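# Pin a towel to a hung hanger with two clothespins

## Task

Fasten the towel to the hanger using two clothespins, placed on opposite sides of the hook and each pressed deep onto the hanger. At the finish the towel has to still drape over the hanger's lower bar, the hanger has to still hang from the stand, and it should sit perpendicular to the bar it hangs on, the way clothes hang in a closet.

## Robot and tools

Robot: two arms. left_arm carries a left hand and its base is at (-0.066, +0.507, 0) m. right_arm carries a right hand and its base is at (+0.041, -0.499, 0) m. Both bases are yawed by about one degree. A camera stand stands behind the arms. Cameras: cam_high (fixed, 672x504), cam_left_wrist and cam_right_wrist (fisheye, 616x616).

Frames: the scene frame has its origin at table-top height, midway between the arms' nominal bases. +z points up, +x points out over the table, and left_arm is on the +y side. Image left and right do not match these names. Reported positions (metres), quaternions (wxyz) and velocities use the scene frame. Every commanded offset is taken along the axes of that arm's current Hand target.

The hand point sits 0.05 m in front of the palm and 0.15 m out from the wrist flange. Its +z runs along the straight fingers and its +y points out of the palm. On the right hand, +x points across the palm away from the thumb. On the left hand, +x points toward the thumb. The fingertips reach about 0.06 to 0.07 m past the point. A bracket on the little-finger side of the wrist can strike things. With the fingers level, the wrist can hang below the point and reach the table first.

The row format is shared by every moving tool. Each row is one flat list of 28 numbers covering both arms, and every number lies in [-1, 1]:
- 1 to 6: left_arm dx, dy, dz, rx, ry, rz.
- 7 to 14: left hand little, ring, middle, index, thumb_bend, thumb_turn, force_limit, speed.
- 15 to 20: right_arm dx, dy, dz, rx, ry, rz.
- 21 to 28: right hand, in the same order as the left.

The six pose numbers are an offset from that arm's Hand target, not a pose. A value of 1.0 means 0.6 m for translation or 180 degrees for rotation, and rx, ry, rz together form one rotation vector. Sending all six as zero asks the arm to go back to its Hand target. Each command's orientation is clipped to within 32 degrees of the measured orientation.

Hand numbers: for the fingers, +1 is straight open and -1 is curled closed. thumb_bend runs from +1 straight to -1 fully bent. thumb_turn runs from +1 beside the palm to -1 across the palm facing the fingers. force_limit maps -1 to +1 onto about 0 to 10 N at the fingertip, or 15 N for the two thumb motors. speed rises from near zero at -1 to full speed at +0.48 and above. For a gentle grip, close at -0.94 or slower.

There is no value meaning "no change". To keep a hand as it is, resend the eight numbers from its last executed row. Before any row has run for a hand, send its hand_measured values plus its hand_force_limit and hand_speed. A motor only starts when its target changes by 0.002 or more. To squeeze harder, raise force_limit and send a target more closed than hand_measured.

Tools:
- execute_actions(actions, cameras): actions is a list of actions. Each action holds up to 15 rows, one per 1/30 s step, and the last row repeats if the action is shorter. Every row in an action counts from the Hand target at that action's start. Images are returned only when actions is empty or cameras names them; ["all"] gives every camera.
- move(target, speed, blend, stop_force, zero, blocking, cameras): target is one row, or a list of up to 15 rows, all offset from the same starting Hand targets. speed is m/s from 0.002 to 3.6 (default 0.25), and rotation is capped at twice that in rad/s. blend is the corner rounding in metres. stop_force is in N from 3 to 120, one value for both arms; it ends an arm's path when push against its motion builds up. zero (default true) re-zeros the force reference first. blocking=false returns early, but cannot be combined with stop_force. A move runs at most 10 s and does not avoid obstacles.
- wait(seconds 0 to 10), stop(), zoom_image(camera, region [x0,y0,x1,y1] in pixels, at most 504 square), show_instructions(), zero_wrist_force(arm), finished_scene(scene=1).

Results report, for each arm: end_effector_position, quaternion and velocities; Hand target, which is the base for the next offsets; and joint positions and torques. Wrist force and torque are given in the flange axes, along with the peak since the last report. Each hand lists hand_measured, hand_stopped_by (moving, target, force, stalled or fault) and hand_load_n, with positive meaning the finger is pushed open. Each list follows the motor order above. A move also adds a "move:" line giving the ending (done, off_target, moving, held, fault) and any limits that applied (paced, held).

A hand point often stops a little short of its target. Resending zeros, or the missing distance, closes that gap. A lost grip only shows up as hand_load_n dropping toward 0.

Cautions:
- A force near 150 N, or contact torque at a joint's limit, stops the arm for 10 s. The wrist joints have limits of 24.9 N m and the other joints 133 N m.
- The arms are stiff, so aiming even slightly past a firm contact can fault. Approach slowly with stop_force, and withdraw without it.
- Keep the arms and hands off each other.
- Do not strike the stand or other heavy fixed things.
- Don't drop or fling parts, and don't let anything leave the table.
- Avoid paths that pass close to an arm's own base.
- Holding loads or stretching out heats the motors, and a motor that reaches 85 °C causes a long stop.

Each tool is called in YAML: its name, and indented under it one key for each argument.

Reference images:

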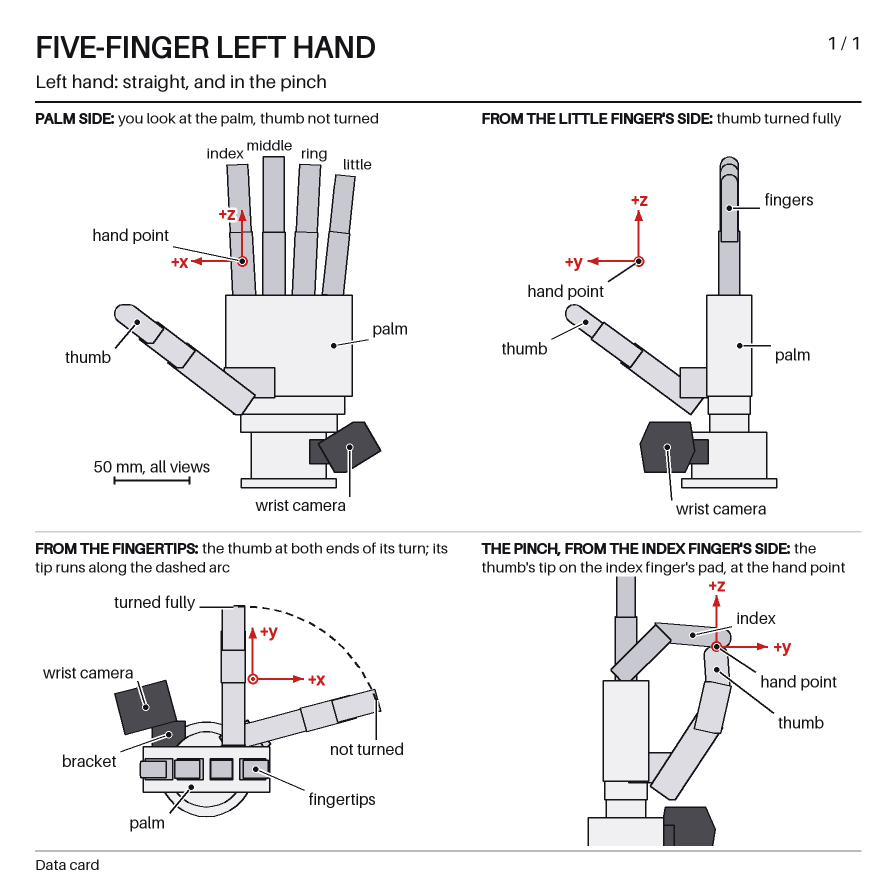

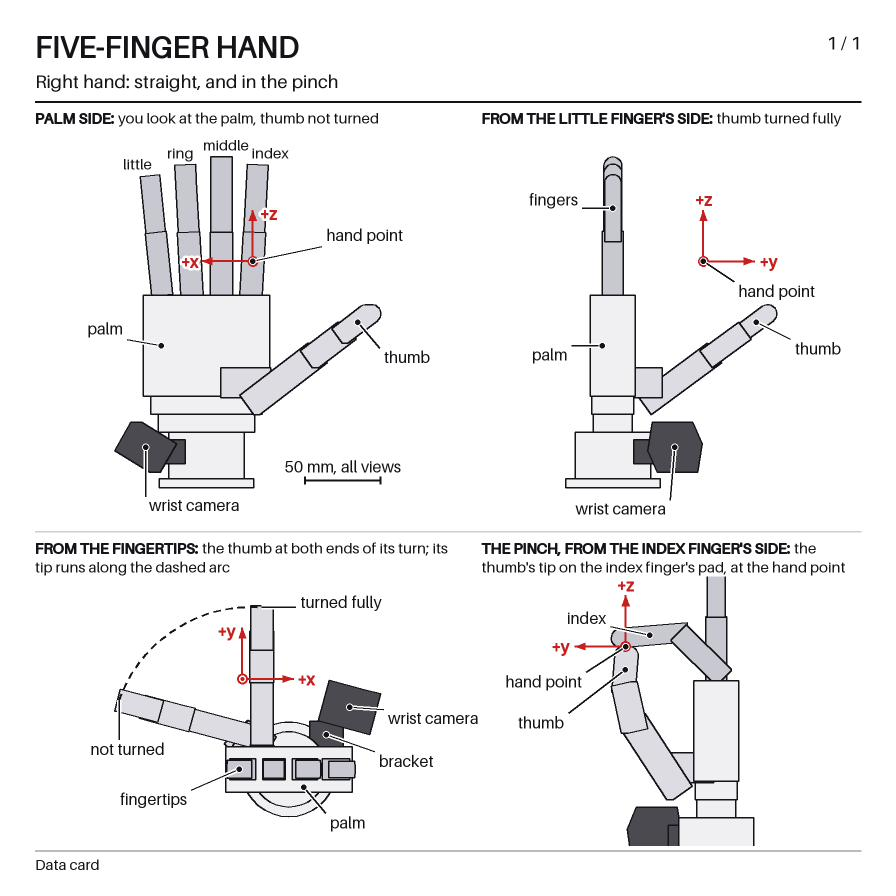

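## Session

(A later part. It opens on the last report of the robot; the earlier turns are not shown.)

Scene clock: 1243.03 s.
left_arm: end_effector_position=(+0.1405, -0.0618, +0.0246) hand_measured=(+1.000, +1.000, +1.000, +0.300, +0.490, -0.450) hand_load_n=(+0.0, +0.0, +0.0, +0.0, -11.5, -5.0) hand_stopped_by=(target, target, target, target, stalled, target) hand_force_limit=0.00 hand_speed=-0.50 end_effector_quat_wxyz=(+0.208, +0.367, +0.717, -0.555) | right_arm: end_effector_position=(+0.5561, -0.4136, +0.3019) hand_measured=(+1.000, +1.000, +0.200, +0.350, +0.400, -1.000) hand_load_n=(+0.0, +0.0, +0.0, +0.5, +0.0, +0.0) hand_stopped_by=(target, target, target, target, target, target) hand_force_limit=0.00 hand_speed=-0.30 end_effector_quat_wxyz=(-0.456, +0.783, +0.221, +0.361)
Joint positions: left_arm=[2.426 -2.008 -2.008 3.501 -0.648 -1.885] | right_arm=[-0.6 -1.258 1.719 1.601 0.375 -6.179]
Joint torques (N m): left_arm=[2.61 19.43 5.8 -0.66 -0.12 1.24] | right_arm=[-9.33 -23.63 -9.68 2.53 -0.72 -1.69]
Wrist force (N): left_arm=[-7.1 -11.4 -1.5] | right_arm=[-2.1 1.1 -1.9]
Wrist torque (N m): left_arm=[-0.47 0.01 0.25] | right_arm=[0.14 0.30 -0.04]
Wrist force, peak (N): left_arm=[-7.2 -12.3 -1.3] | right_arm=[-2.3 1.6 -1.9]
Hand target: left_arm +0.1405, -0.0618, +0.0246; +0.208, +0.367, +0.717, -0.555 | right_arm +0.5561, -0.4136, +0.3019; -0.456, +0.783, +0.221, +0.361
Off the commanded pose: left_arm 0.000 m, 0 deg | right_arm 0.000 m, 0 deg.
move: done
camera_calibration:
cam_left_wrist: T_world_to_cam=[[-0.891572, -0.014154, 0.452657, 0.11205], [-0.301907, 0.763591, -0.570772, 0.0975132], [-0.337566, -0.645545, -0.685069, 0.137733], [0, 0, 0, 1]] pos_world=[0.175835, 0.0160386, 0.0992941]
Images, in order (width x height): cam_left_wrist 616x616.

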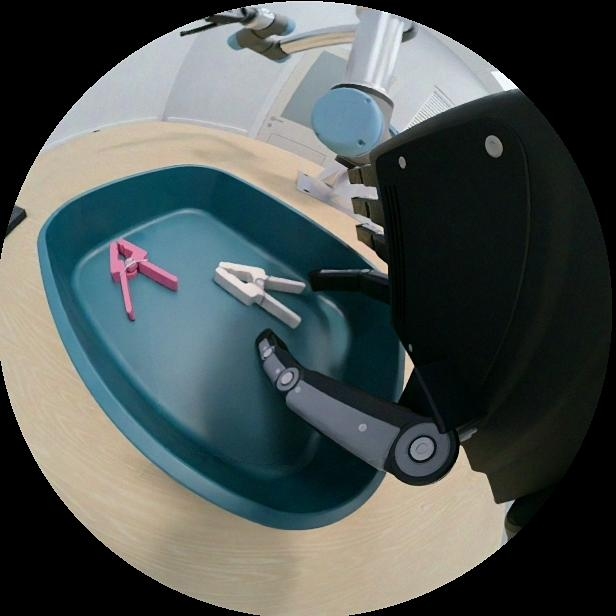

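move:
  target:
    - [-0.0417,-0.0378,-0.0176,0,0,0,1,1,1,0.3,0.49,-0.45,0,-0.5,0,0,0,0,0,0,1,1,0.2,0.35,0.4,-1,0,-0.3]
    - [-0.0605,-0.0372,0.0256,-0.1619,-0.0854,-0.0199,1,1,1,0.05,0.9,-0.45,0,-0.5,0,0,0,0,0,0,1,1,0.2,0.35,0.4,-1,0,-0.3]
  speed: 0.15
  cameras: ["all"]

zoom_image:
  camera: "cam_left_wrist"
  region: [180, 200, 380, 400]

Scene clock: 1382.60 s.
left_arm: end_effector_position=(+0.1453, -0.0896, +0.0600) hand_measured=(+1.000, +1.000, +1.000, +0.050, +0.900, -0.450) hand_load_n=(+0.0, +0.0, +0.0, +0.0, +0.0, +0.5) hand_stopped_by=(target, target, target, target, target, target) hand_force_limit=0.00 hand_speed=-0.50 end_effector_quat_wxyz=(+0.369, +0.204, +0.810, -0.407) | right_arm: end_effector_position=(+0.5561, -0.4136, +0.3019) hand_measured=(+1.000, +1.000, +0.200, +0.350, +0.400, -1.000) hand_load_n=(+0.0, +0.0, +0.0, +0.0, +0.0, +0.5) hand_stopped_by=(target, target, target, target, target, target) hand_force_limit=0.00 hand_speed=-0.30 end_effector_quat_wxyz=(-0.456, +0.783, +0.221, +0.361)
Joint positions: left_arm=[2.055 -1.949 -1.892 3.434 -1.559 -2.153] | right_arm=[-0.6 -1.258 1.719 1.601 0.375 -6.179]
Joint torques (N m): left_arm=[-12.33 18.33 28.91 -1.14 -3 -1.96] | right_arm=[-8.07 -23.68 -9.35 2.62 -0.91 -1.71]
Wrist force (N): left_arm=[0.3 1.3 -0.1] | right_arm=[-2.1 1.4 -2.0]
Wrist torque (N m): left_arm=[0.04 -0.04 0.17] | right_arm=[0.18 0.31 -0.04]
Wrist force, peak (N): left_arm=[-7.2 -11.7 -1.4] | right_arm=[-2.3 1.4 -2.0]
Hand target: left_arm +0.1453, -0.0896, +0.0600; +0.369, +0.204, +0.810, -0.407 | right_arm +0.5561, -0.4136, +0.3019; -0.456, +0.783, +0.221, +0.361
Off the commanded pose: left_arm 0.000 m, 0 deg | right_arm 0.000 m, 0 deg.
move: done
camera_calibration:
cam_left_wrist: T_world_to_cam=[[-0.782752, -0.539452, 0.310307, 0.0455484], [-0.612533, 0.579681, -0.537376, 0.167113], [0.110009, -0.610705, -0.784179, 0.0895623], [0, 0, 0, 1]] pos_world=[0.128163, -0.0176051, 0.145902]
cam_right_wrist: T_world_to_cam=[[0.820466, -0.435434, -0.37045, -0.517261], [-0.568359, -0.551356, -0.610716, 0.282172], [0.0616766, 0.71162, -0.699852, 0.587389], [0, 0, 0, 1]] pos_world=[0.548542, -0.487654, 0.391792]

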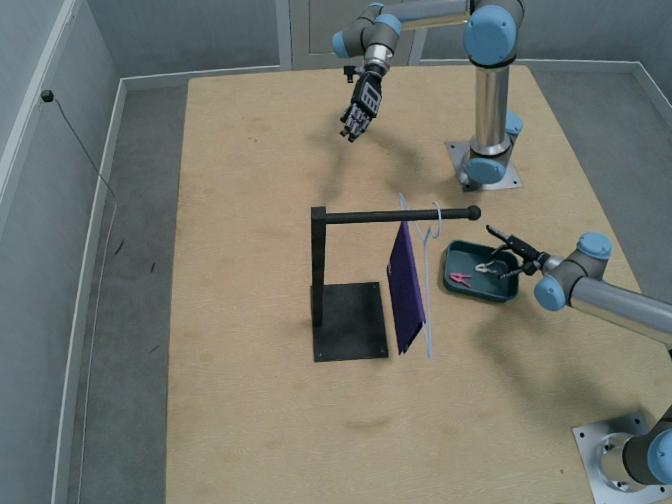

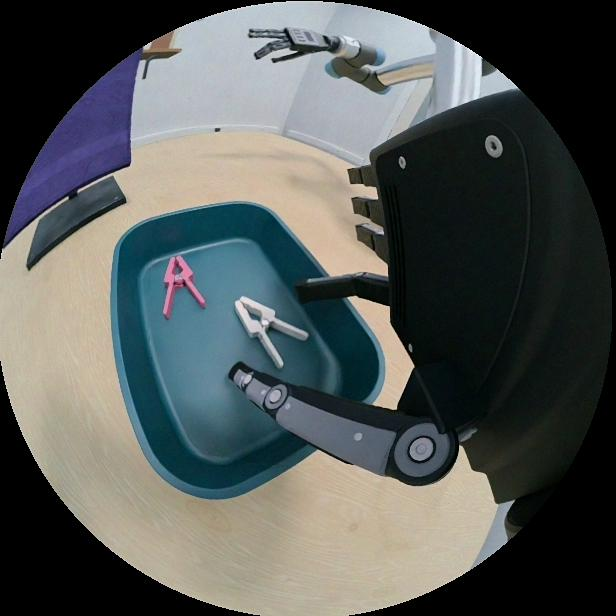

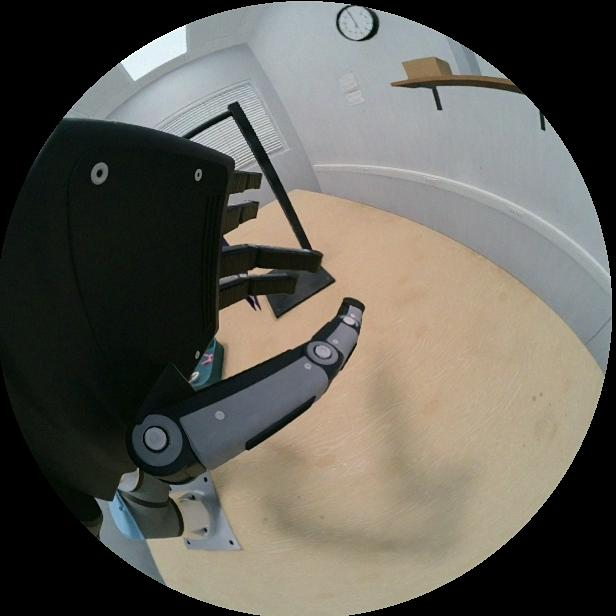

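Scaled by 2.520 from the camera's 616x616 image, which has a finer 880x880 frame.

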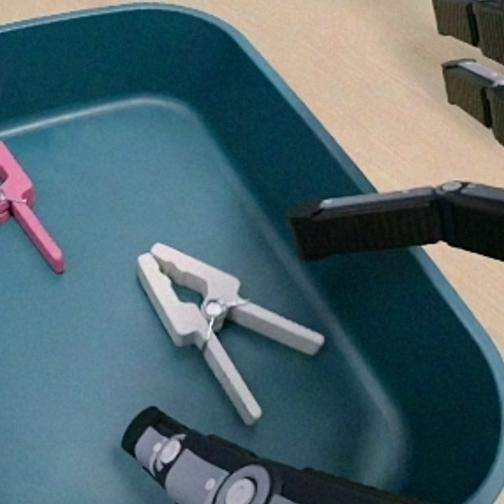

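zoom_image:
  camera: "cam_high"
  region: [430, 220, 550, 310]

Scaled by 4.200 from the camera's 672x504 image, which has a finer 960x720 frame.

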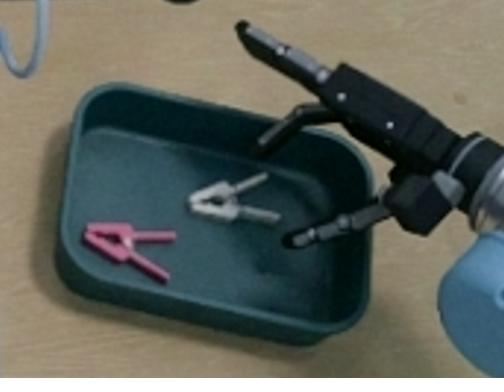

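move:
  target: [0.0315,0.0165,-0.0189,0,0,0,1,1,1,0,-0.4,-1,0,-0.3,0,0,0,0,0,0,1,1,0.2,0.35,0.4,-1,0,-0.3]
  speed: 0.1
  cameras: ["cam_left_wrist"]

zoom_image:
  camera: "cam_left_wrist"
  region: [180, 200, 380, 400]

Scene clock: 1431.90 s.
left_arm: end_effector_position=(+0.1345, -0.0741, +0.0450) hand_measured=(+1.000, +1.000, +1.000, +0.000, -0.400, -1.000) hand_load_n=(+0.0, +0.0, +0.0, +0.0, +0.0, +0.5) hand_stopped_by=(target, target, target, target, target, target) hand_force_limit=0.00 hand_speed=-0.30 end_effector_quat_wxyz=(+0.369, +0.204, +0.810, -0.407) | right_arm: end_effector_position=(+0.5561, -0.4136, +0.3019) hand_measured=(+1.000, +1.000, +0.200, +0.350, +0.400, -1.000) hand_load_n=(+0.0, +0.0, +0.0, +0.0, +0.0, +0.0) hand_stopped_by=(target, target, target, target, target, target) hand_force_limit=0.00 hand_speed=-0.30 end_effector_quat_wxyz=(-0.456, +0.783, +0.221, +0.361)
Joint positions: left_arm=[2.05 -1.94 -1.957 3.49 -1.563 -2.155] | right_arm=[-0.6 -1.258 1.719 1.601 0.375 -6.179]
Joint torques (N m): left_arm=[-12.33 42.89 3 1.64 -2.81 -1.76] | right_arm=[-7.91 -23.37 -9.88 2.47 -0.72 -1.87]
Wrist force (N): left_arm=[0.3 1.2 -0.1] | right_arm=[-2.0 1.3 -1.7]
Wrist torque (N m): left_arm=[0.03 -0.03 0.17] | right_arm=[0.15 0.29 -0.03]
Wrist force, peak (N): left_arm=[0.6 1.5 -0.2] | right_arm=[-2.4 1.3 -1.9]
Hand target: left_arm +0.1345, -0.0741, +0.0450; +0.369, +0.204, +0.810, -0.407 | right_arm +0.5561, -0.4136, +0.3019; -0.456, +0.783, +0.221, +0.361
Off the commanded pose: left_arm 0.000 m, 0 deg | right_arm 0.000 m, 0 deg.
move: done
camera_calibration:
cam_left_wrist: T_world_to_cam=[[-0.782752, -0.539452, 0.310307, 0.0500865], [-0.612533, 0.579681, -0.537376, 0.143333], [0.110009, -0.610705, -0.784179, 0.0885258], [0, 0, 0, 1]] pos_world=[0.117263, -0.0020051, 0.130902]
Images, in order (width x height): cam_left_wrist 616x616.

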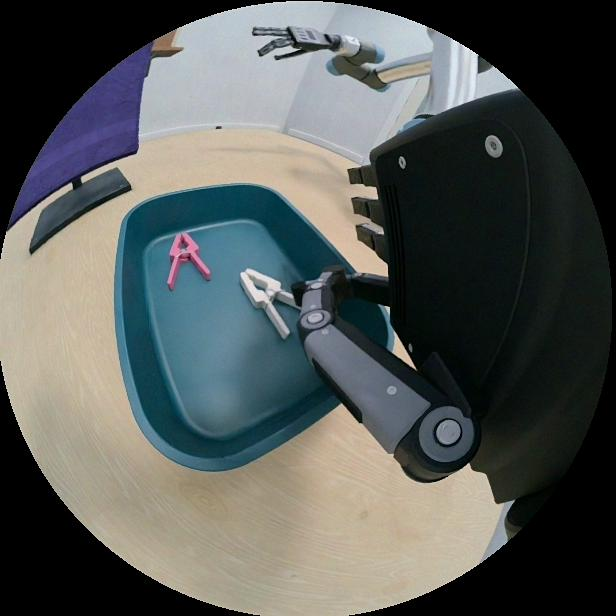

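Scaled by 2.520 from the camera's 616x616 image, which has a finer 880x880 frame.

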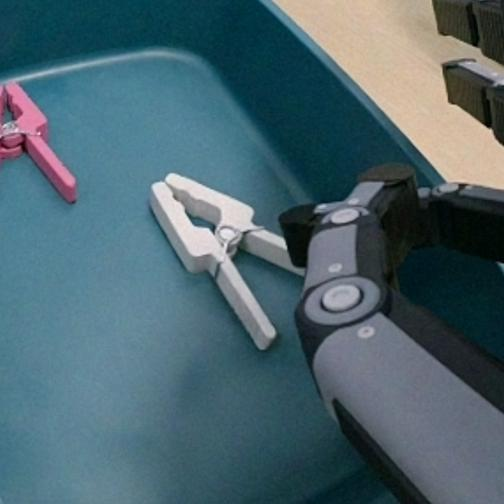

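move:
  target: [0.0248,0.0164,0.0128,0,0,0,1,1,1,0,-0.4,-1,0,-0.3,0,0,0,0,0,0,1,1,0.2,0.35,0.4,-1,0,-0.3]
  speed: 0.06
  stop_force: 4
  cameras: ["cam_left_wrist"]

zoom_image:
  camera: "cam_left_wrist"
  region: [180, 200, 380, 400]

Scene clock: 1437.53 s.
left_arm: end_effector_position=(+0.1344, -0.0741, +0.0256) hand_measured=(+1.000, +1.000, +1.000, +0.000, -0.400, -1.000) hand_load_n=(+0.0, +0.0, -0.5, +0.0, +0.0, +0.0) hand_stopped_by=(target, target, target, target, target, target) hand_force_limit=0.00 hand_speed=-0.30 end_effector_quat_wxyz=(+0.369, +0.204, +0.810, -0.407) | right_arm: end_effector_position=(+0.5561, -0.4136, +0.3019) hand_measured=(+1.000, +1.000, +0.200, +0.350, +0.400, -1.000) hand_load_n=(+0.0, +0.0, +0.0, +0.0, +0.5, +0.5) hand_stopped_by=(target, target, target, target, target, target) hand_force_limit=0.00 hand_speed=-0.30 end_effector_quat_wxyz=(-0.456, +0.783, +0.221, +0.361)
Joint positions: left_arm=[2.05 -1.975 -1.972 3.539 -1.563 -2.155] | right_arm=[-0.6 -1.258 1.719 1.601 0.375 -6.179]
Joint torques (N m): left_arm=[-12.45 17.95 2.22 1.49 -2.59 -1.78] | right_arm=[-9.2 -24.45 -10.06 2.36 -0.84 -1.5]
Wrist force (N): left_arm=[0.3 1.1 0.1] | right_arm=[-2.1 1.3 -1.7]
Wrist torque (N m): left_arm=[0.01 -0.02 0.17] | right_arm=[0.15 0.30 -0.03]
Wrist force, peak (N): left_arm=[0.6 1.3 0.2] | right_arm=[-2.4 1.5 -2.0]
Hand target: left_arm +0.1344, -0.0741, +0.0256; +0.369, +0.204, +0.810, -0.407 | right_arm +0.5561, -0.4136, +0.3019; -0.456, +0.783, +0.221, +0.361
Off the commanded pose: left_arm 0.000 m, 0 deg | right_arm 0.000 m, 0 deg.
move: done
camera_calibration:
cam_left_wrist: T_world_to_cam=[[-0.782752, -0.539452, 0.310307, 0.0561064], [-0.612533, 0.579681, -0.537376, 0.132908], [0.110009, -0.610705, -0.784179, 0.0733127], [0, 0, 0, 1]] pos_world=[0.117263, -0.0020051, 0.111502]
Images, in order (width x height): cam_left_wrist 616x616.

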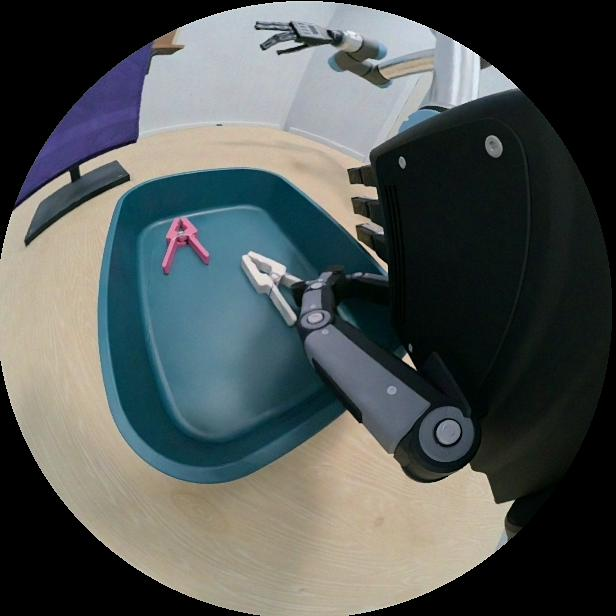

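Scaled by 2.520 from the camera's 616x616 image, which has a finer 880x880 frame.

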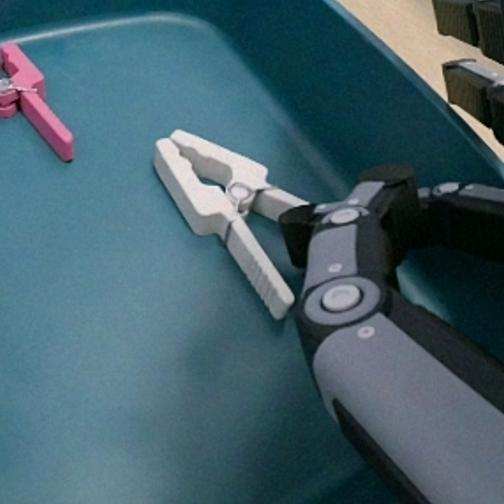

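move:
  target: [0.0011,0.0194,-0.0271,0,0,0,1,1,1,0,-0.4,-1,0,-0.3,0,0,0,0,0,0,1,1,0.2,0.35,0.4,-1,0,-0.3]
  speed: 0.05
  cameras: ["cam_left_wrist"]

zoom_image:
  camera: "cam_left_wrist"
  region: [180, 200, 380, 400]

Scene clock: 1444.80 s.
left_arm: end_effector_position=(+0.1343, -0.0541, +0.0256) hand_measured=(+1.000, +1.000, +1.000, +0.000, -0.400, -1.000) hand_load_n=(+0.0, +0.0, +0.0, +0.0, +0.0, +0.0) hand_stopped_by=(target, target, target, target, target, target) hand_force_limit=0.00 hand_speed=-0.30 end_effector_quat_wxyz=(+0.369, +0.204, +0.810, -0.407) | right_arm: end_effector_position=(+0.5561, -0.4136, +0.3019) hand_measured=(+1.000, +1.000, +0.200, +0.350, +0.400, -1.000) hand_load_n=(+0.0, +0.0, +0.0, +0.0, +0.0, +0.5) hand_stopped_by=(target, target, target, target, target, target) hand_force_limit=0.00 hand_speed=-0.30 end_effector_quat_wxyz=(-0.456, +0.783, +0.221, +0.361)
Joint positions: left_arm=[2.075 -1.938 -2.03 3.561 -1.54 -2.145] | right_arm=[-0.6 -1.258 1.719 1.601 0.375 -6.179]
Joint torques (N m): left_arm=[12.13 43.37 -0.53 1.78 2.96 2.31] | right_arm=[-8 -23.97 -10.05 2.33 -1.18 -1.62]
Wrist force (N): left_arm=[0.2 0.6 0.0] | right_arm=[-2.2 1.5 -1.8]
Wrist torque (N m): left_arm=[0.00 -0.02 0.01] | right_arm=[0.18 0.30 -0.03]
Wrist force, peak (N): left_arm=[0.0 1.4 0.3] | right_arm=[-2.3 1.5 -1.9]
Hand target: left_arm +0.1343, -0.0541, +0.0256; +0.369, +0.204, +0.810, -0.407 | right_arm +0.5561, -0.4136, +0.3019; -0.456, +0.783, +0.221, +0.361
Off the commanded pose: left_arm 0.000 m, 0 deg | right_arm 0.000 m, 0 deg.
move: done
camera_calibration:
cam_left_wrist: T_world_to_cam=[[-0.782752, -0.539452, 0.310307, 0.0668172], [-0.612533, 0.579681, -0.537376, 0.121253], [0.110009, -0.610705, -0.784179, 0.0855378], [0, 0, 0, 1]] pos_world=[0.117163, 0.0179949, 0.111502]
Images, in order (width x height): cam_left_wrist 616x616.

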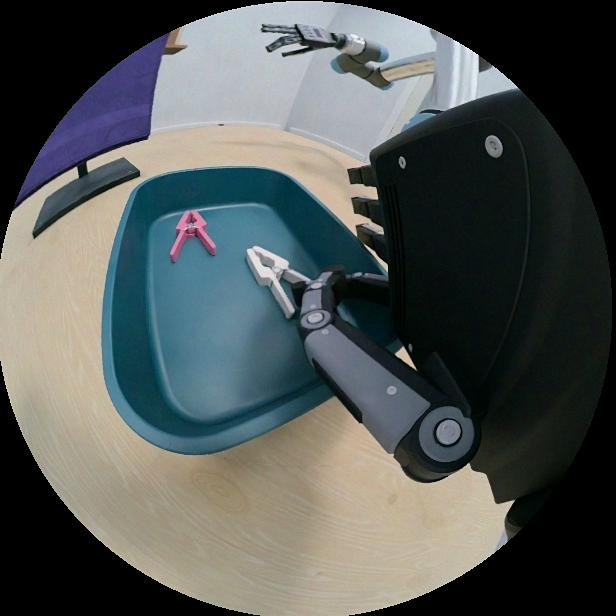

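Scaled by 2.520 from the camera's 616x616 image, which has a finer 880x880 frame.

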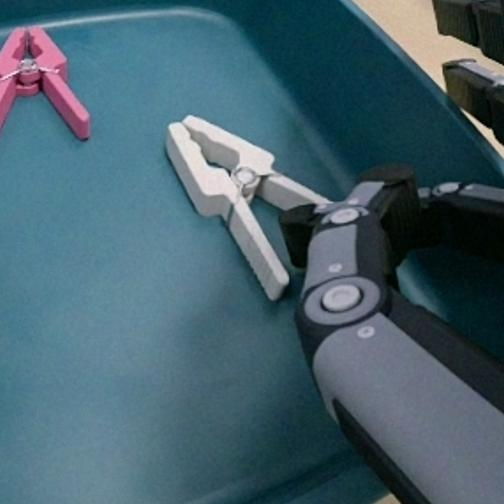

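wait:
  seconds: 0
  cameras: ["cam_high"]

zoom_image:
  camera: "cam_high"
  region: [430, 220, 550, 310]

Scene clock: 1449.40 s.
left_arm: end_effector_position=(+0.1343, -0.0541, +0.0256) hand_measured=(+1.000, +1.000, +1.000, +0.000, -0.400, -1.000) hand_load_n=(+0.0, +0.0, +0.0, +0.0, +0.0, +0.5) hand_stopped_by=(target, target, target, target, target, target) hand_force_limit=0.00 hand_speed=-0.30 end_effector_quat_wxyz=(+0.369, +0.204, +0.810, -0.407) | right_arm: end_effector_position=(+0.5561, -0.4136, +0.3019) hand_measured=(+1.000, +1.000, +0.200, +0.350, +0.400, -1.000) hand_load_n=(+0.0, +0.0, +0.0, +0.0, +0.0, +0.5) hand_stopped_by=(target, target, target, target, target, target) hand_force_limit=0.00 hand_speed=-0.30 end_effector_quat_wxyz=(-0.456, +0.783, +0.221, +0.361)
Joint positions: left_arm=[2.075 -1.938 -2.031 3.561 -1.54 -2.145] | right_arm=[-0.6 -1.258 1.719 1.601 0.375 -6.179]
Joint torques (N m): left_arm=[11.56 43.5 1.11 1.65 2.87 2.02] | right_arm=[-8.77 -24.51 -11.14 2.36 -0.99 -1.76]
Wrist force (N): left_arm=[-0.1 0.8 0.3] | right_arm=[-2.3 1.3 -1.9]
Wrist torque (N m): left_arm=[0.01 0.02 -0.01] | right_arm=[0.17 0.33 -0.04]
Wrist force, peak (N): left_arm=[0.3 1.0 0.1] | right_arm=[-2.3 1.5 -1.9]
Hand target: left_arm +0.1343, -0.0541, +0.0256; +0.369, +0.204, +0.810, -0.407 | right_arm +0.5561, -0.4136, +0.3019; -0.456, +0.783, +0.221, +0.361
Off the commanded pose: left_arm 0.000 m, 0 deg | right_arm 0.000 m, 0 deg.
Images, in order (width x height): cam_high 672x504.

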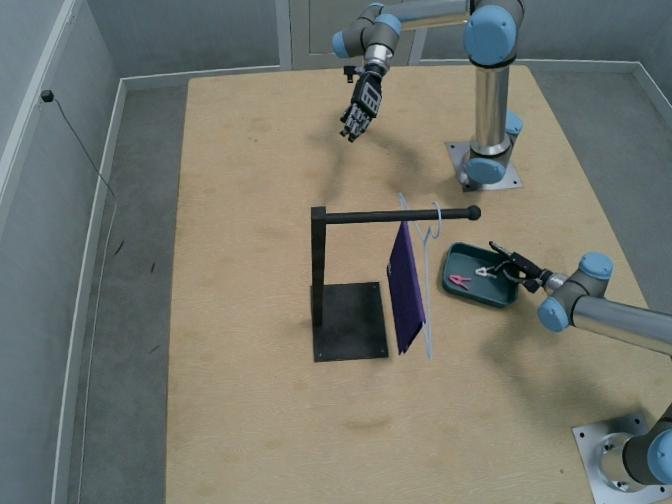

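Scaled by 4.200 from the camera's 672x504 image, which has a finer 960x720 frame.

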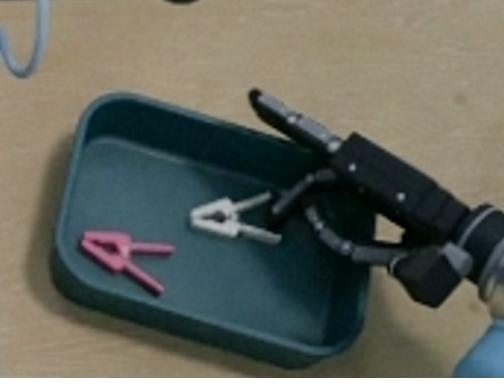

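move:
  target:
    - [-0.0025,-0.0017,-0.0013,0,0,0,1,1,1,0,-0.4,-1,0,-0.3,0,0,0,0,0,0,1,1,0.2,0.35,0.4,-1,0,-0.3]
    - [-0.0016,0.0138,-0.0230,0,0,0,1,1,1,0,-0.4,-1,0,-0.3,0,0,0,0,0,0,1,1,0.2,0.35,0.4,-1,0,-0.3]
  speed: 0.08
  cameras: ["cam_high","cam_left_wrist"]

zoom_image:
  camera: "cam_left_wrist"
  region: [180, 200, 380, 400]

zoom_image:
  camera: "cam_high"
  region: [430, 220, 550, 310]

Scene clock: 1496.77 s.
left_arm: end_effector_position=(+0.1342, -0.0381, +0.0276) hand_measured=(+1.000, +1.000, +1.000, +0.000, -0.400, -1.000) hand_load_n=(+0.0, +0.0, +0.0, +0.0, +0.0, +0.0) hand_stopped_by=(target, target, target, target, target, target) hand_force_limit=0.00 hand_speed=-0.30 end_effector_quat_wxyz=(+0.369, +0.204, +0.810, -0.407) | right_arm: end_effector_position=(+0.5561, -0.4136, +0.3019) hand_measured=(+1.000, +1.000, +0.200, +0.350, +0.400, -1.000) hand_load_n=(-0.5, +0.0, +0.0, +0.0, +0.0, +0.0) hand_stopped_by=(target, target, target, target, target, target) hand_force_limit=0.00 hand_speed=-0.30 end_effector_quat_wxyz=(-0.456, +0.783, +0.221, +0.361)
Joint positions: left_arm=[2.097 -1.904 -2.075 3.572 -1.521 -2.136] | right_arm=[-0.6 -1.258 1.719 1.601 0.375 -6.179]
Joint torques (N m): left_arm=[11.86 40.52 2.55 1.27 3 2.29] | right_arm=[-8.56 -22.94 -10.34 2.44 -1.07 -1.84]
Wrist force (N): left_arm=[0.0 0.3 0.0] | right_arm=[-2.1 1.4 -1.8]
Wrist torque (N m): left_arm=[0.01 -0.07 0.01] | right_arm=[0.17 0.31 -0.04]
Wrist force, peak (N): left_arm=[0.5 1.3 0.0] | right_arm=[-2.4 1.4 -1.9]
Hand target: left_arm +0.1342, -0.0381, +0.0276; +0.369, +0.204, +0.810, -0.407 | right_arm +0.5561, -0.4136, +0.3019; -0.456, +0.783, +0.221, +0.361
Off the commanded pose: left_arm 0.000 m, 0 deg | right_arm 0.000 m, 0 deg.
move: done
camera_calibration:
cam_left_wrist: T_world_to_cam=[[-0.782752, -0.539452, 0.310307, 0.0747495], [-0.612533, 0.579681, -0.537376, 0.112992], [0.110009, -0.610705, -0.784179, 0.0968884], [0, 0, 0, 1]] pos_world=[0.117063, 0.0339949, 0.113502]
Images, in order (width x height): cam_high 672x504, cam_left_wrist 616x616.

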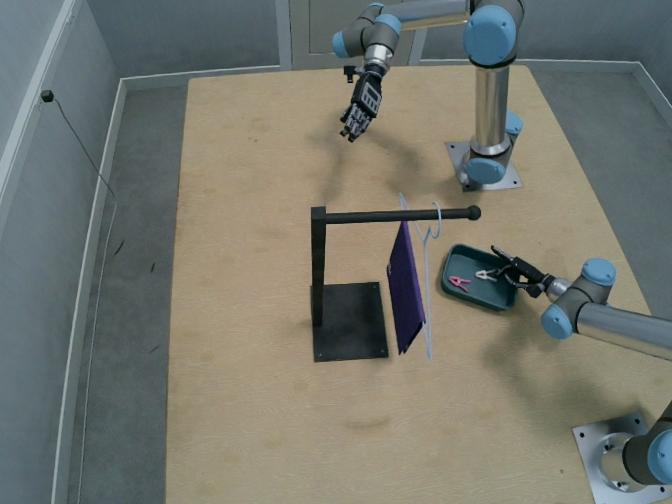

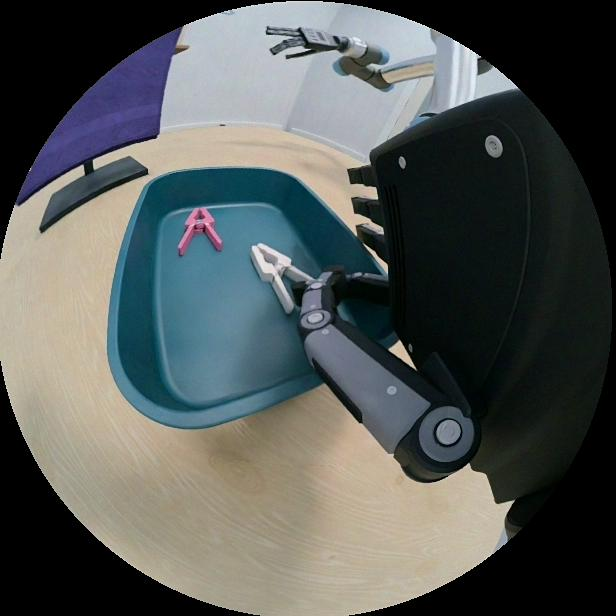

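Scaled by 2.520 from the camera's 616x616 image, which has a finer 880x880 frame.

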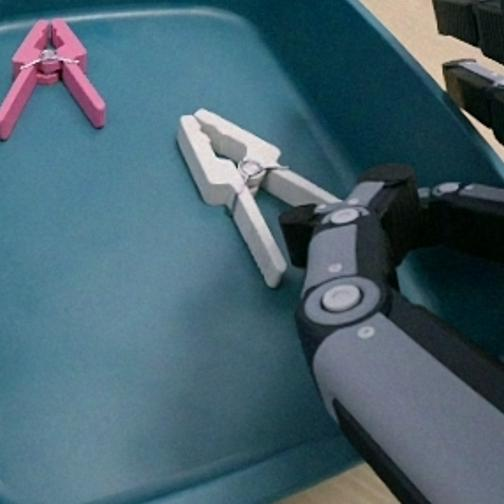

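Scaled by 4.200 from the camera's 672x504 image, which has a finer 960x720 frame.

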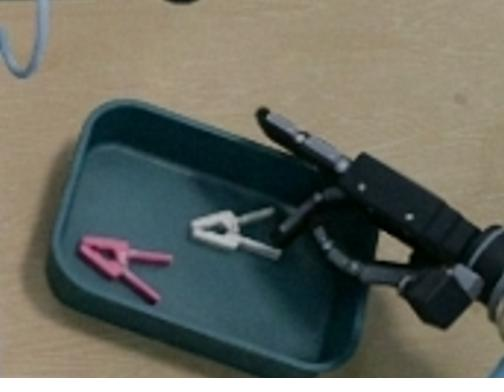

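move:
  target: [0.0008,0.0146,-0.0203,0,0,0,1,1,1,0,-0.4,-1,0,-0.3,0,0,0,0,0,0,1,1,0.2,0.35,0.4,-1,0,-0.3]
  speed: 0.15
  cameras: ["cam_high","cam_left_wrist"]

zoom_image:
  camera: "cam_high"
  region: [430, 220, 550, 310]

Scene clock: 1502.07 s.
left_arm: end_effector_position=(+0.1342, -0.0231, +0.0276) hand_measured=(+1.000, +1.000, +1.000, +0.000, -0.400, -1.000) hand_load_n=(+0.0, +0.0, +0.0, +0.0, +0.0, +0.0) hand_stopped_by=(target, target, target, target, target, target) hand_force_limit=0.00 hand_speed=-0.30 end_effector_quat_wxyz=(+0.369, +0.204, +0.810, -0.407) | right_arm: end_effector_position=(+0.5561, -0.4136, +0.3019) hand_measured=(+1.000, +1.000, +0.200, +0.350, +0.400, -1.000) hand_load_n=(+0.0, +0.0, +0.0, +0.0, +0.0, +0.0) hand_stopped_by=(target, target, target, target, target, target) hand_force_limit=0.00 hand_speed=-0.30 end_effector_quat_wxyz=(-0.456, +0.783, +0.221, +0.361)
Joint positions: left_arm=[2.119 -1.876 -2.118 3.586 -1.5 -2.127] | right_arm=[-0.6 -1.258 1.719 1.601 0.375 -6.179]
Joint torques (N m): left_arm=[12.38 39.67 0.73 1.38 2.72 2.14] | right_arm=[-8.4 -24.4 -10.64 2.41 -1.08 -1.55]
Wrist force (N): left_arm=[-0.2 0.3 0.1] | right_arm=[-2.2 1.4 -1.8]
Wrist torque (N m): left_arm=[-0.01 -0.02 -0.01] | right_arm=[0.18 0.31 -0.03]
Wrist force, peak (N): left_arm=[0.2 0.4 0.3] | right_arm=[-2.1 1.7 -1.9]
Hand target: left_arm +0.1342, -0.0231, +0.0276; +0.369, +0.204, +0.810, -0.407 | right_arm +0.5561, -0.4136, +0.3019; -0.456, +0.783, +0.221, +0.361
Off the commanded pose: left_arm 0.000 m, 0 deg | right_arm 0.000 m, 0 deg.
move: done
camera_calibration:
cam_left_wrist: T_world_to_cam=[[-0.782752, -0.539452, 0.310307, 0.082763], [-0.612533, 0.579681, -0.537376, 0.104235], [0.110009, -0.610705, -0.784179, 0.10606], [0, 0, 0, 1]] pos_world=[0.116963, 0.0489949, 0.113502]
Images, in order (width x height): cam_high 672x504, cam_left_wrist 616x616.

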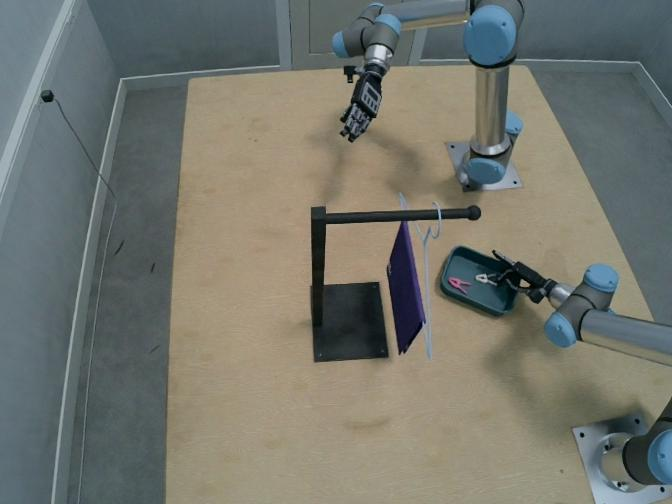

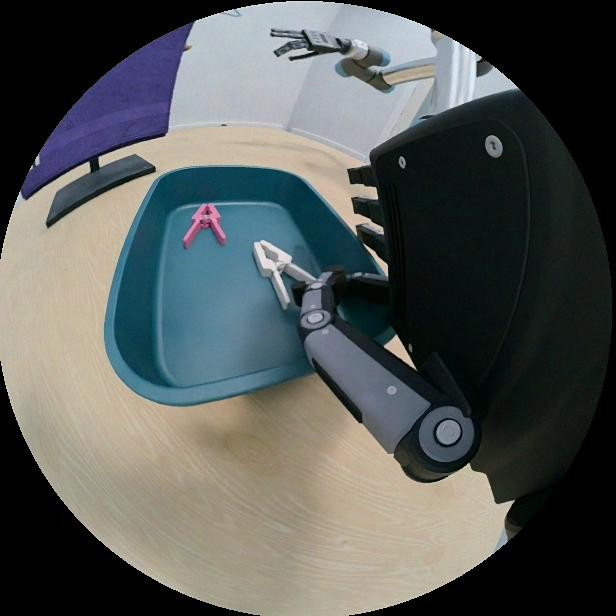

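Scaled by 4.200 from the camera's 672x504 image, which has a finer 960x720 frame.

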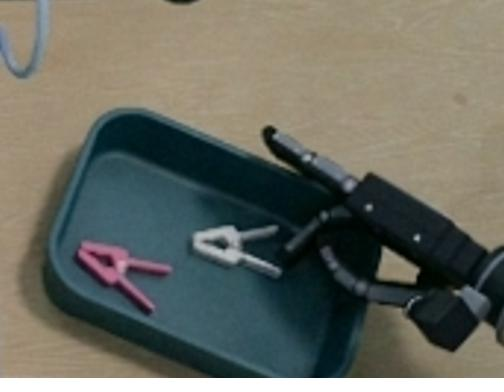

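zoom_image:
  camera: "cam_high"
  region: [436, 236, 526, 316]

Scaled by 5.600 from the camera's 672x504 image, which has a finer 960x720 frame.

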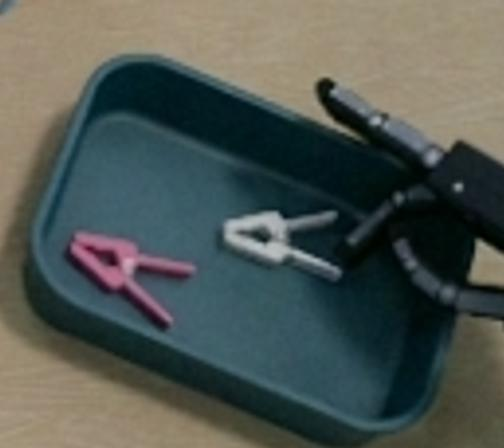

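move:
  target:
    - [-0.0638,-0.0422,-0.033,0,0,0,1,1,1,0,-0.4,-1,0,0.2,0,0,0,0,0,0,1,1,0.2,0.35,0.4,-1,0,-0.3]
    - [-0.1440,0.0168,-0.0478,-0.2039,0.3087,0,-0.2,-0.2,-0.2,1,0.9,-0.6,0,0,0,0,0,0,0,0,1,1,0.2,0.35,0.4,-1,0,-0.3]
  speed: 0.2
  cameras: ["cam_high","cam_left_wrist"]

zoom_image:
  camera: "cam_left_wrist"
  region: [180, 200, 380, 400]

Scene clock: 1590.27 s.
left_arm: end_effector_position=(+0.1838, +0.0034, +0.0999) hand_measured=(-0.200, -0.200, -0.200, +1.000, +0.900, -0.600) hand_load_n=(+0.0, +0.5, +0.5, +0.0, +0.0, +0.0) hand_stopped_by=(target, target, target, target, target, target) hand_force_limit=0.00 hand_speed=0.00 end_effector_quat_wxyz=(-0.001, +0.245, +0.969, -0.001) | right_arm: end_effector_position=(+0.5561, -0.4136, +0.3019) hand_measured=(+1.000, +1.000, +0.200, +0.350, +0.400, -1.000) hand_load_n=(+0.0, +0.0, +0.0, +0.0, +0.0, +0.5) hand_stopped_by=(target, target, target, target, target, target) hand_force_limit=0.00 hand_speed=-0.30 end_effector_quat_wxyz=(-0.456, +0.783, +0.221, +0.361)
Joint positions: left_arm=[2.179 -2.441 -0.922 1.793 -1.568 -2.019] | right_arm=[-0.6 -1.258 1.719 1.601 0.375 -6.179]
Joint torques (N m): left_arm=[-1.31 38.04 27.97 -3.9 0.13 -1.85] | right_arm=[-7.77 -25.52 -10.77 2.42 -1.09 -1.77]
Wrist force (N): left_arm=[-1.2 0.0 0.4] | right_arm=[-2.2 1.5 -1.7]
Wrist torque (N m): left_arm=[-0.07 0.07 -0.02] | right_arm=[0.19 0.32 -0.04]
Wrist force, peak (N): left_arm=[0.9 1.9 0.3] | right_arm=[-2.3 1.6 -2.0]
Hand target: left_arm +0.1838, +0.0034, +0.0999; -0.001, +0.245, +0.969, -0.001 | right_arm +0.5561, -0.4136, +0.3019; -0.456, +0.783, +0.221, +0.361
Off the commanded pose: left_arm 0.000 m, 0 deg | right_arm 0.000 m, 0 deg.
move: done
camera_calibration:
cam_left_wrist: T_world_to_cam=[[-0.680615, -0.732126, 0.0274556, 0.123648], [-0.615213, 0.591474, 0.521221, 0.0527922], [-0.397839, 0.33786, -0.85298, 0.270459], [0, 0, 0, 1]] pos_world=[0.224234, -0.0320763, 0.199785]
Images, in order (width x height): cam_high 672x504, cam_left_wrist 616x616.

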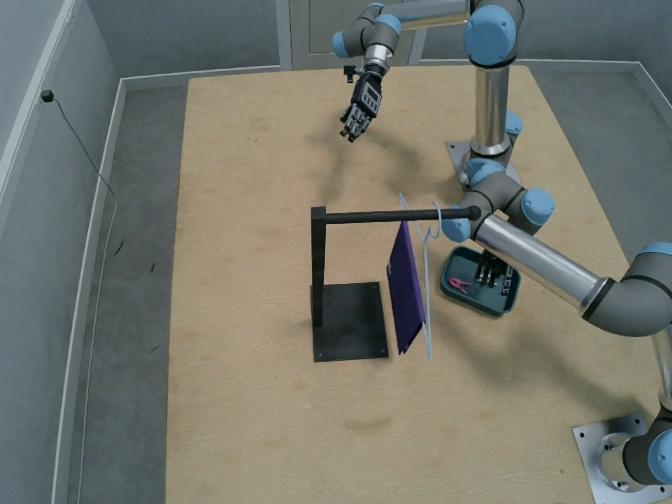

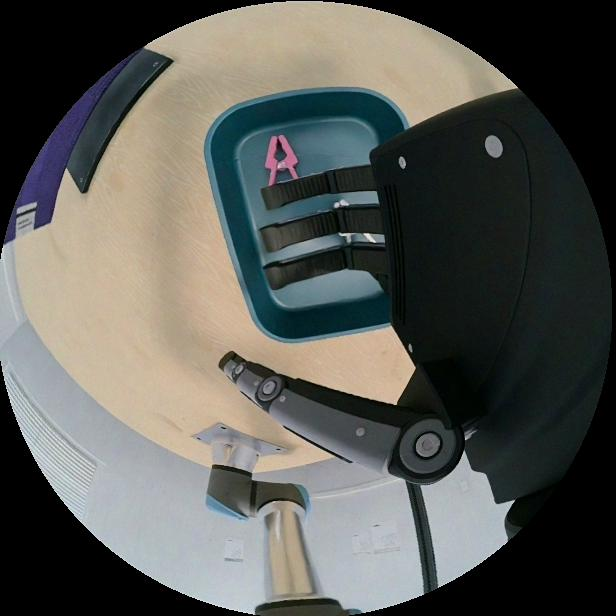

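Scaled by 2.520 from the camera's 616x616 image, which has a finer 880x880 frame.

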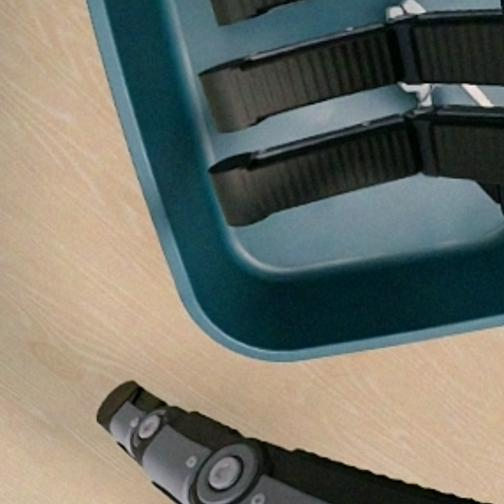

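zoom_image:
  camera: "cam_high"
  region: [436, 236, 526, 316]

Scaled by 5.600 from the camera's 672x504 image, which has a finer 960x720 frame.

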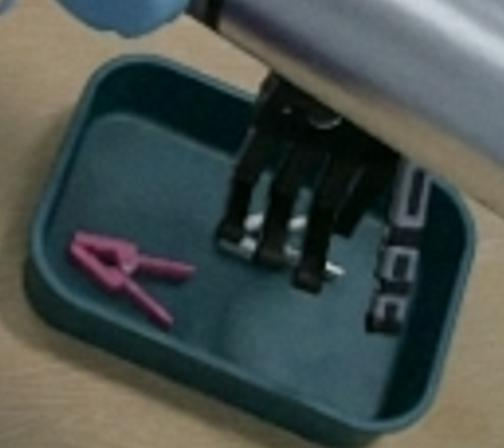

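zoom_image:
  camera: "cam_left_wrist"
  region: [300, 170, 440, 310]

Scaled by 3.600 from the camera's 616x616 image, which has a finer 880x880 frame.

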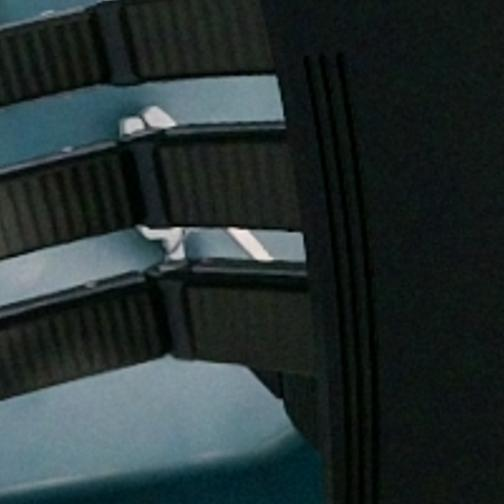

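move:
  target: [0,0,0,0,0,0,-0.9,-0.9,-0.9,1,0.9,-0.6,0,0,0,0,0,0,0,0,1,1,0.2,0.35,0.4,-1,0,-0.3]
  speed: 0.2
  cameras: ["cam_high","cam_left_wrist"]

zoom_image:
  camera: "cam_left_wrist"
  region: [240, 110, 440, 310]

zoom_image:
  camera: "cam_high"
  region: [436, 236, 526, 316]

Scene clock: 1602.67 s.
left_arm: end_effector_position=(+0.1838, +0.0034, +0.0999) hand_measured=(-0.900, -0.900, -0.900, +1.000, +0.900, -0.600) hand_load_n=(+0.0, +0.0, +0.0, +0.0, +0.0, +0.0) hand_stopped_by=(target, target, target, target, target, target) hand_force_limit=0.00 hand_speed=0.00 end_effector_quat_wxyz=(-0.001, +0.245, +0.969, -0.001) | right_arm: end_effector_position=(+0.5561, -0.4136, +0.3019) hand_measured=(+1.000, +1.000, +0.200, +0.350, +0.400, -1.000) hand_load_n=(+0.0, +0.0, +0.0, +0.0, +0.0, +0.0) hand_stopped_by=(target, target, target, target, target, target) hand_force_limit=0.00 hand_speed=-0.30 end_effector_quat_wxyz=(-0.456, +0.783, +0.221, +0.361)
Joint positions: left_arm=[2.179 -2.441 -0.922 1.793 -1.568 -2.019] | right_arm=[-0.6 -1.258 1.719 1.601 0.375 -6.179]
Joint torques (N m): left_arm=[-13.57 38.32 22.86 -3.35 2.66 -1.84] | right_arm=[-7.2 -24.85 -11.83 2.25 -0.99 -1.71]
Wrist force (N): left_arm=[-1.2 -0.1 0.7] | right_arm=[-2.1 1.3 -1.8]
Wrist torque (N m): left_arm=[-0.10 0.07 -0.01] | right_arm=[0.16 0.30 -0.04]
Wrist force, peak (N): left_arm=[-1.2 -0.1 0.9] | right_arm=[-2.3 1.6 -1.9]
Hand target: left_arm +0.1838, +0.0034, +0.0999; -0.001, +0.245, +0.969, -0.001 | right_arm +0.5561, -0.4136, +0.3019; -0.456, +0.783, +0.221, +0.361
Off the commanded pose: left_arm 0.000 m, 0 deg | right_arm 0.000 m, 0 deg.
move: done
camera_calibration:
cam_left_wrist: T_world_to_cam=[[-0.680703, -0.732042, 0.0275285, 0.123657], [-0.615116, 0.591577, 0.521219, 0.0527747], [-0.397839, 0.337862, -0.852979, 0.270459], [0, 0, 0, 1]] pos_world=[0.224235, -0.0320761, 0.199784]
Images, in order (width x height): cam_high 672x504, cam_left_wrist 616x616.

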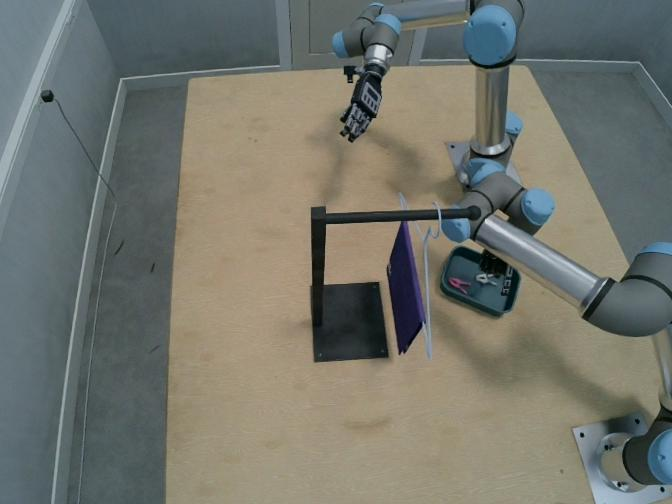

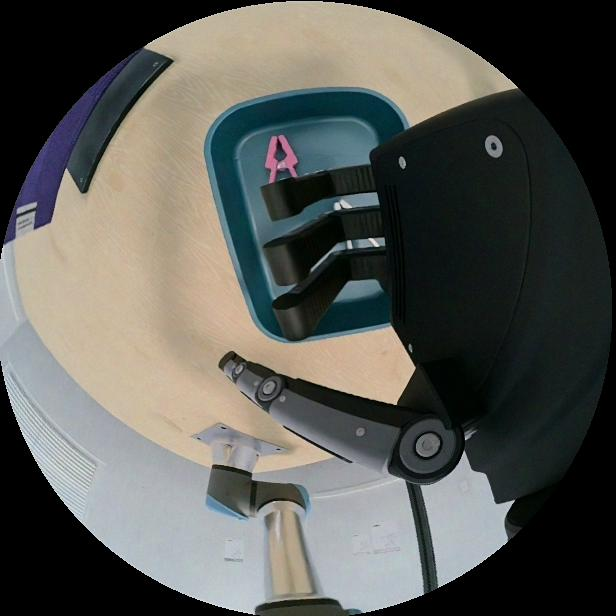

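Scaled by 2.520 from the camera's 616x616 image, which has a finer 880x880 frame.

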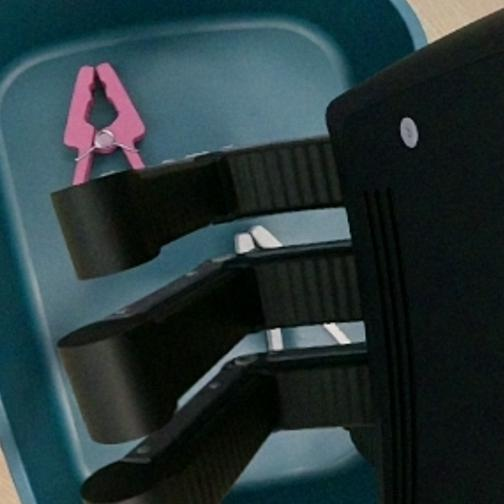

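Scaled by 5.600 from the camera's 672x504 image, which has a finer 960x720 frame.

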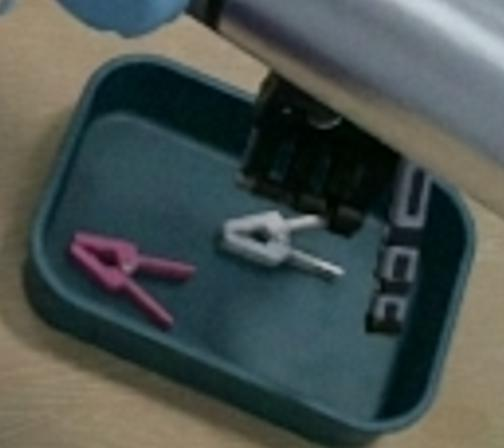

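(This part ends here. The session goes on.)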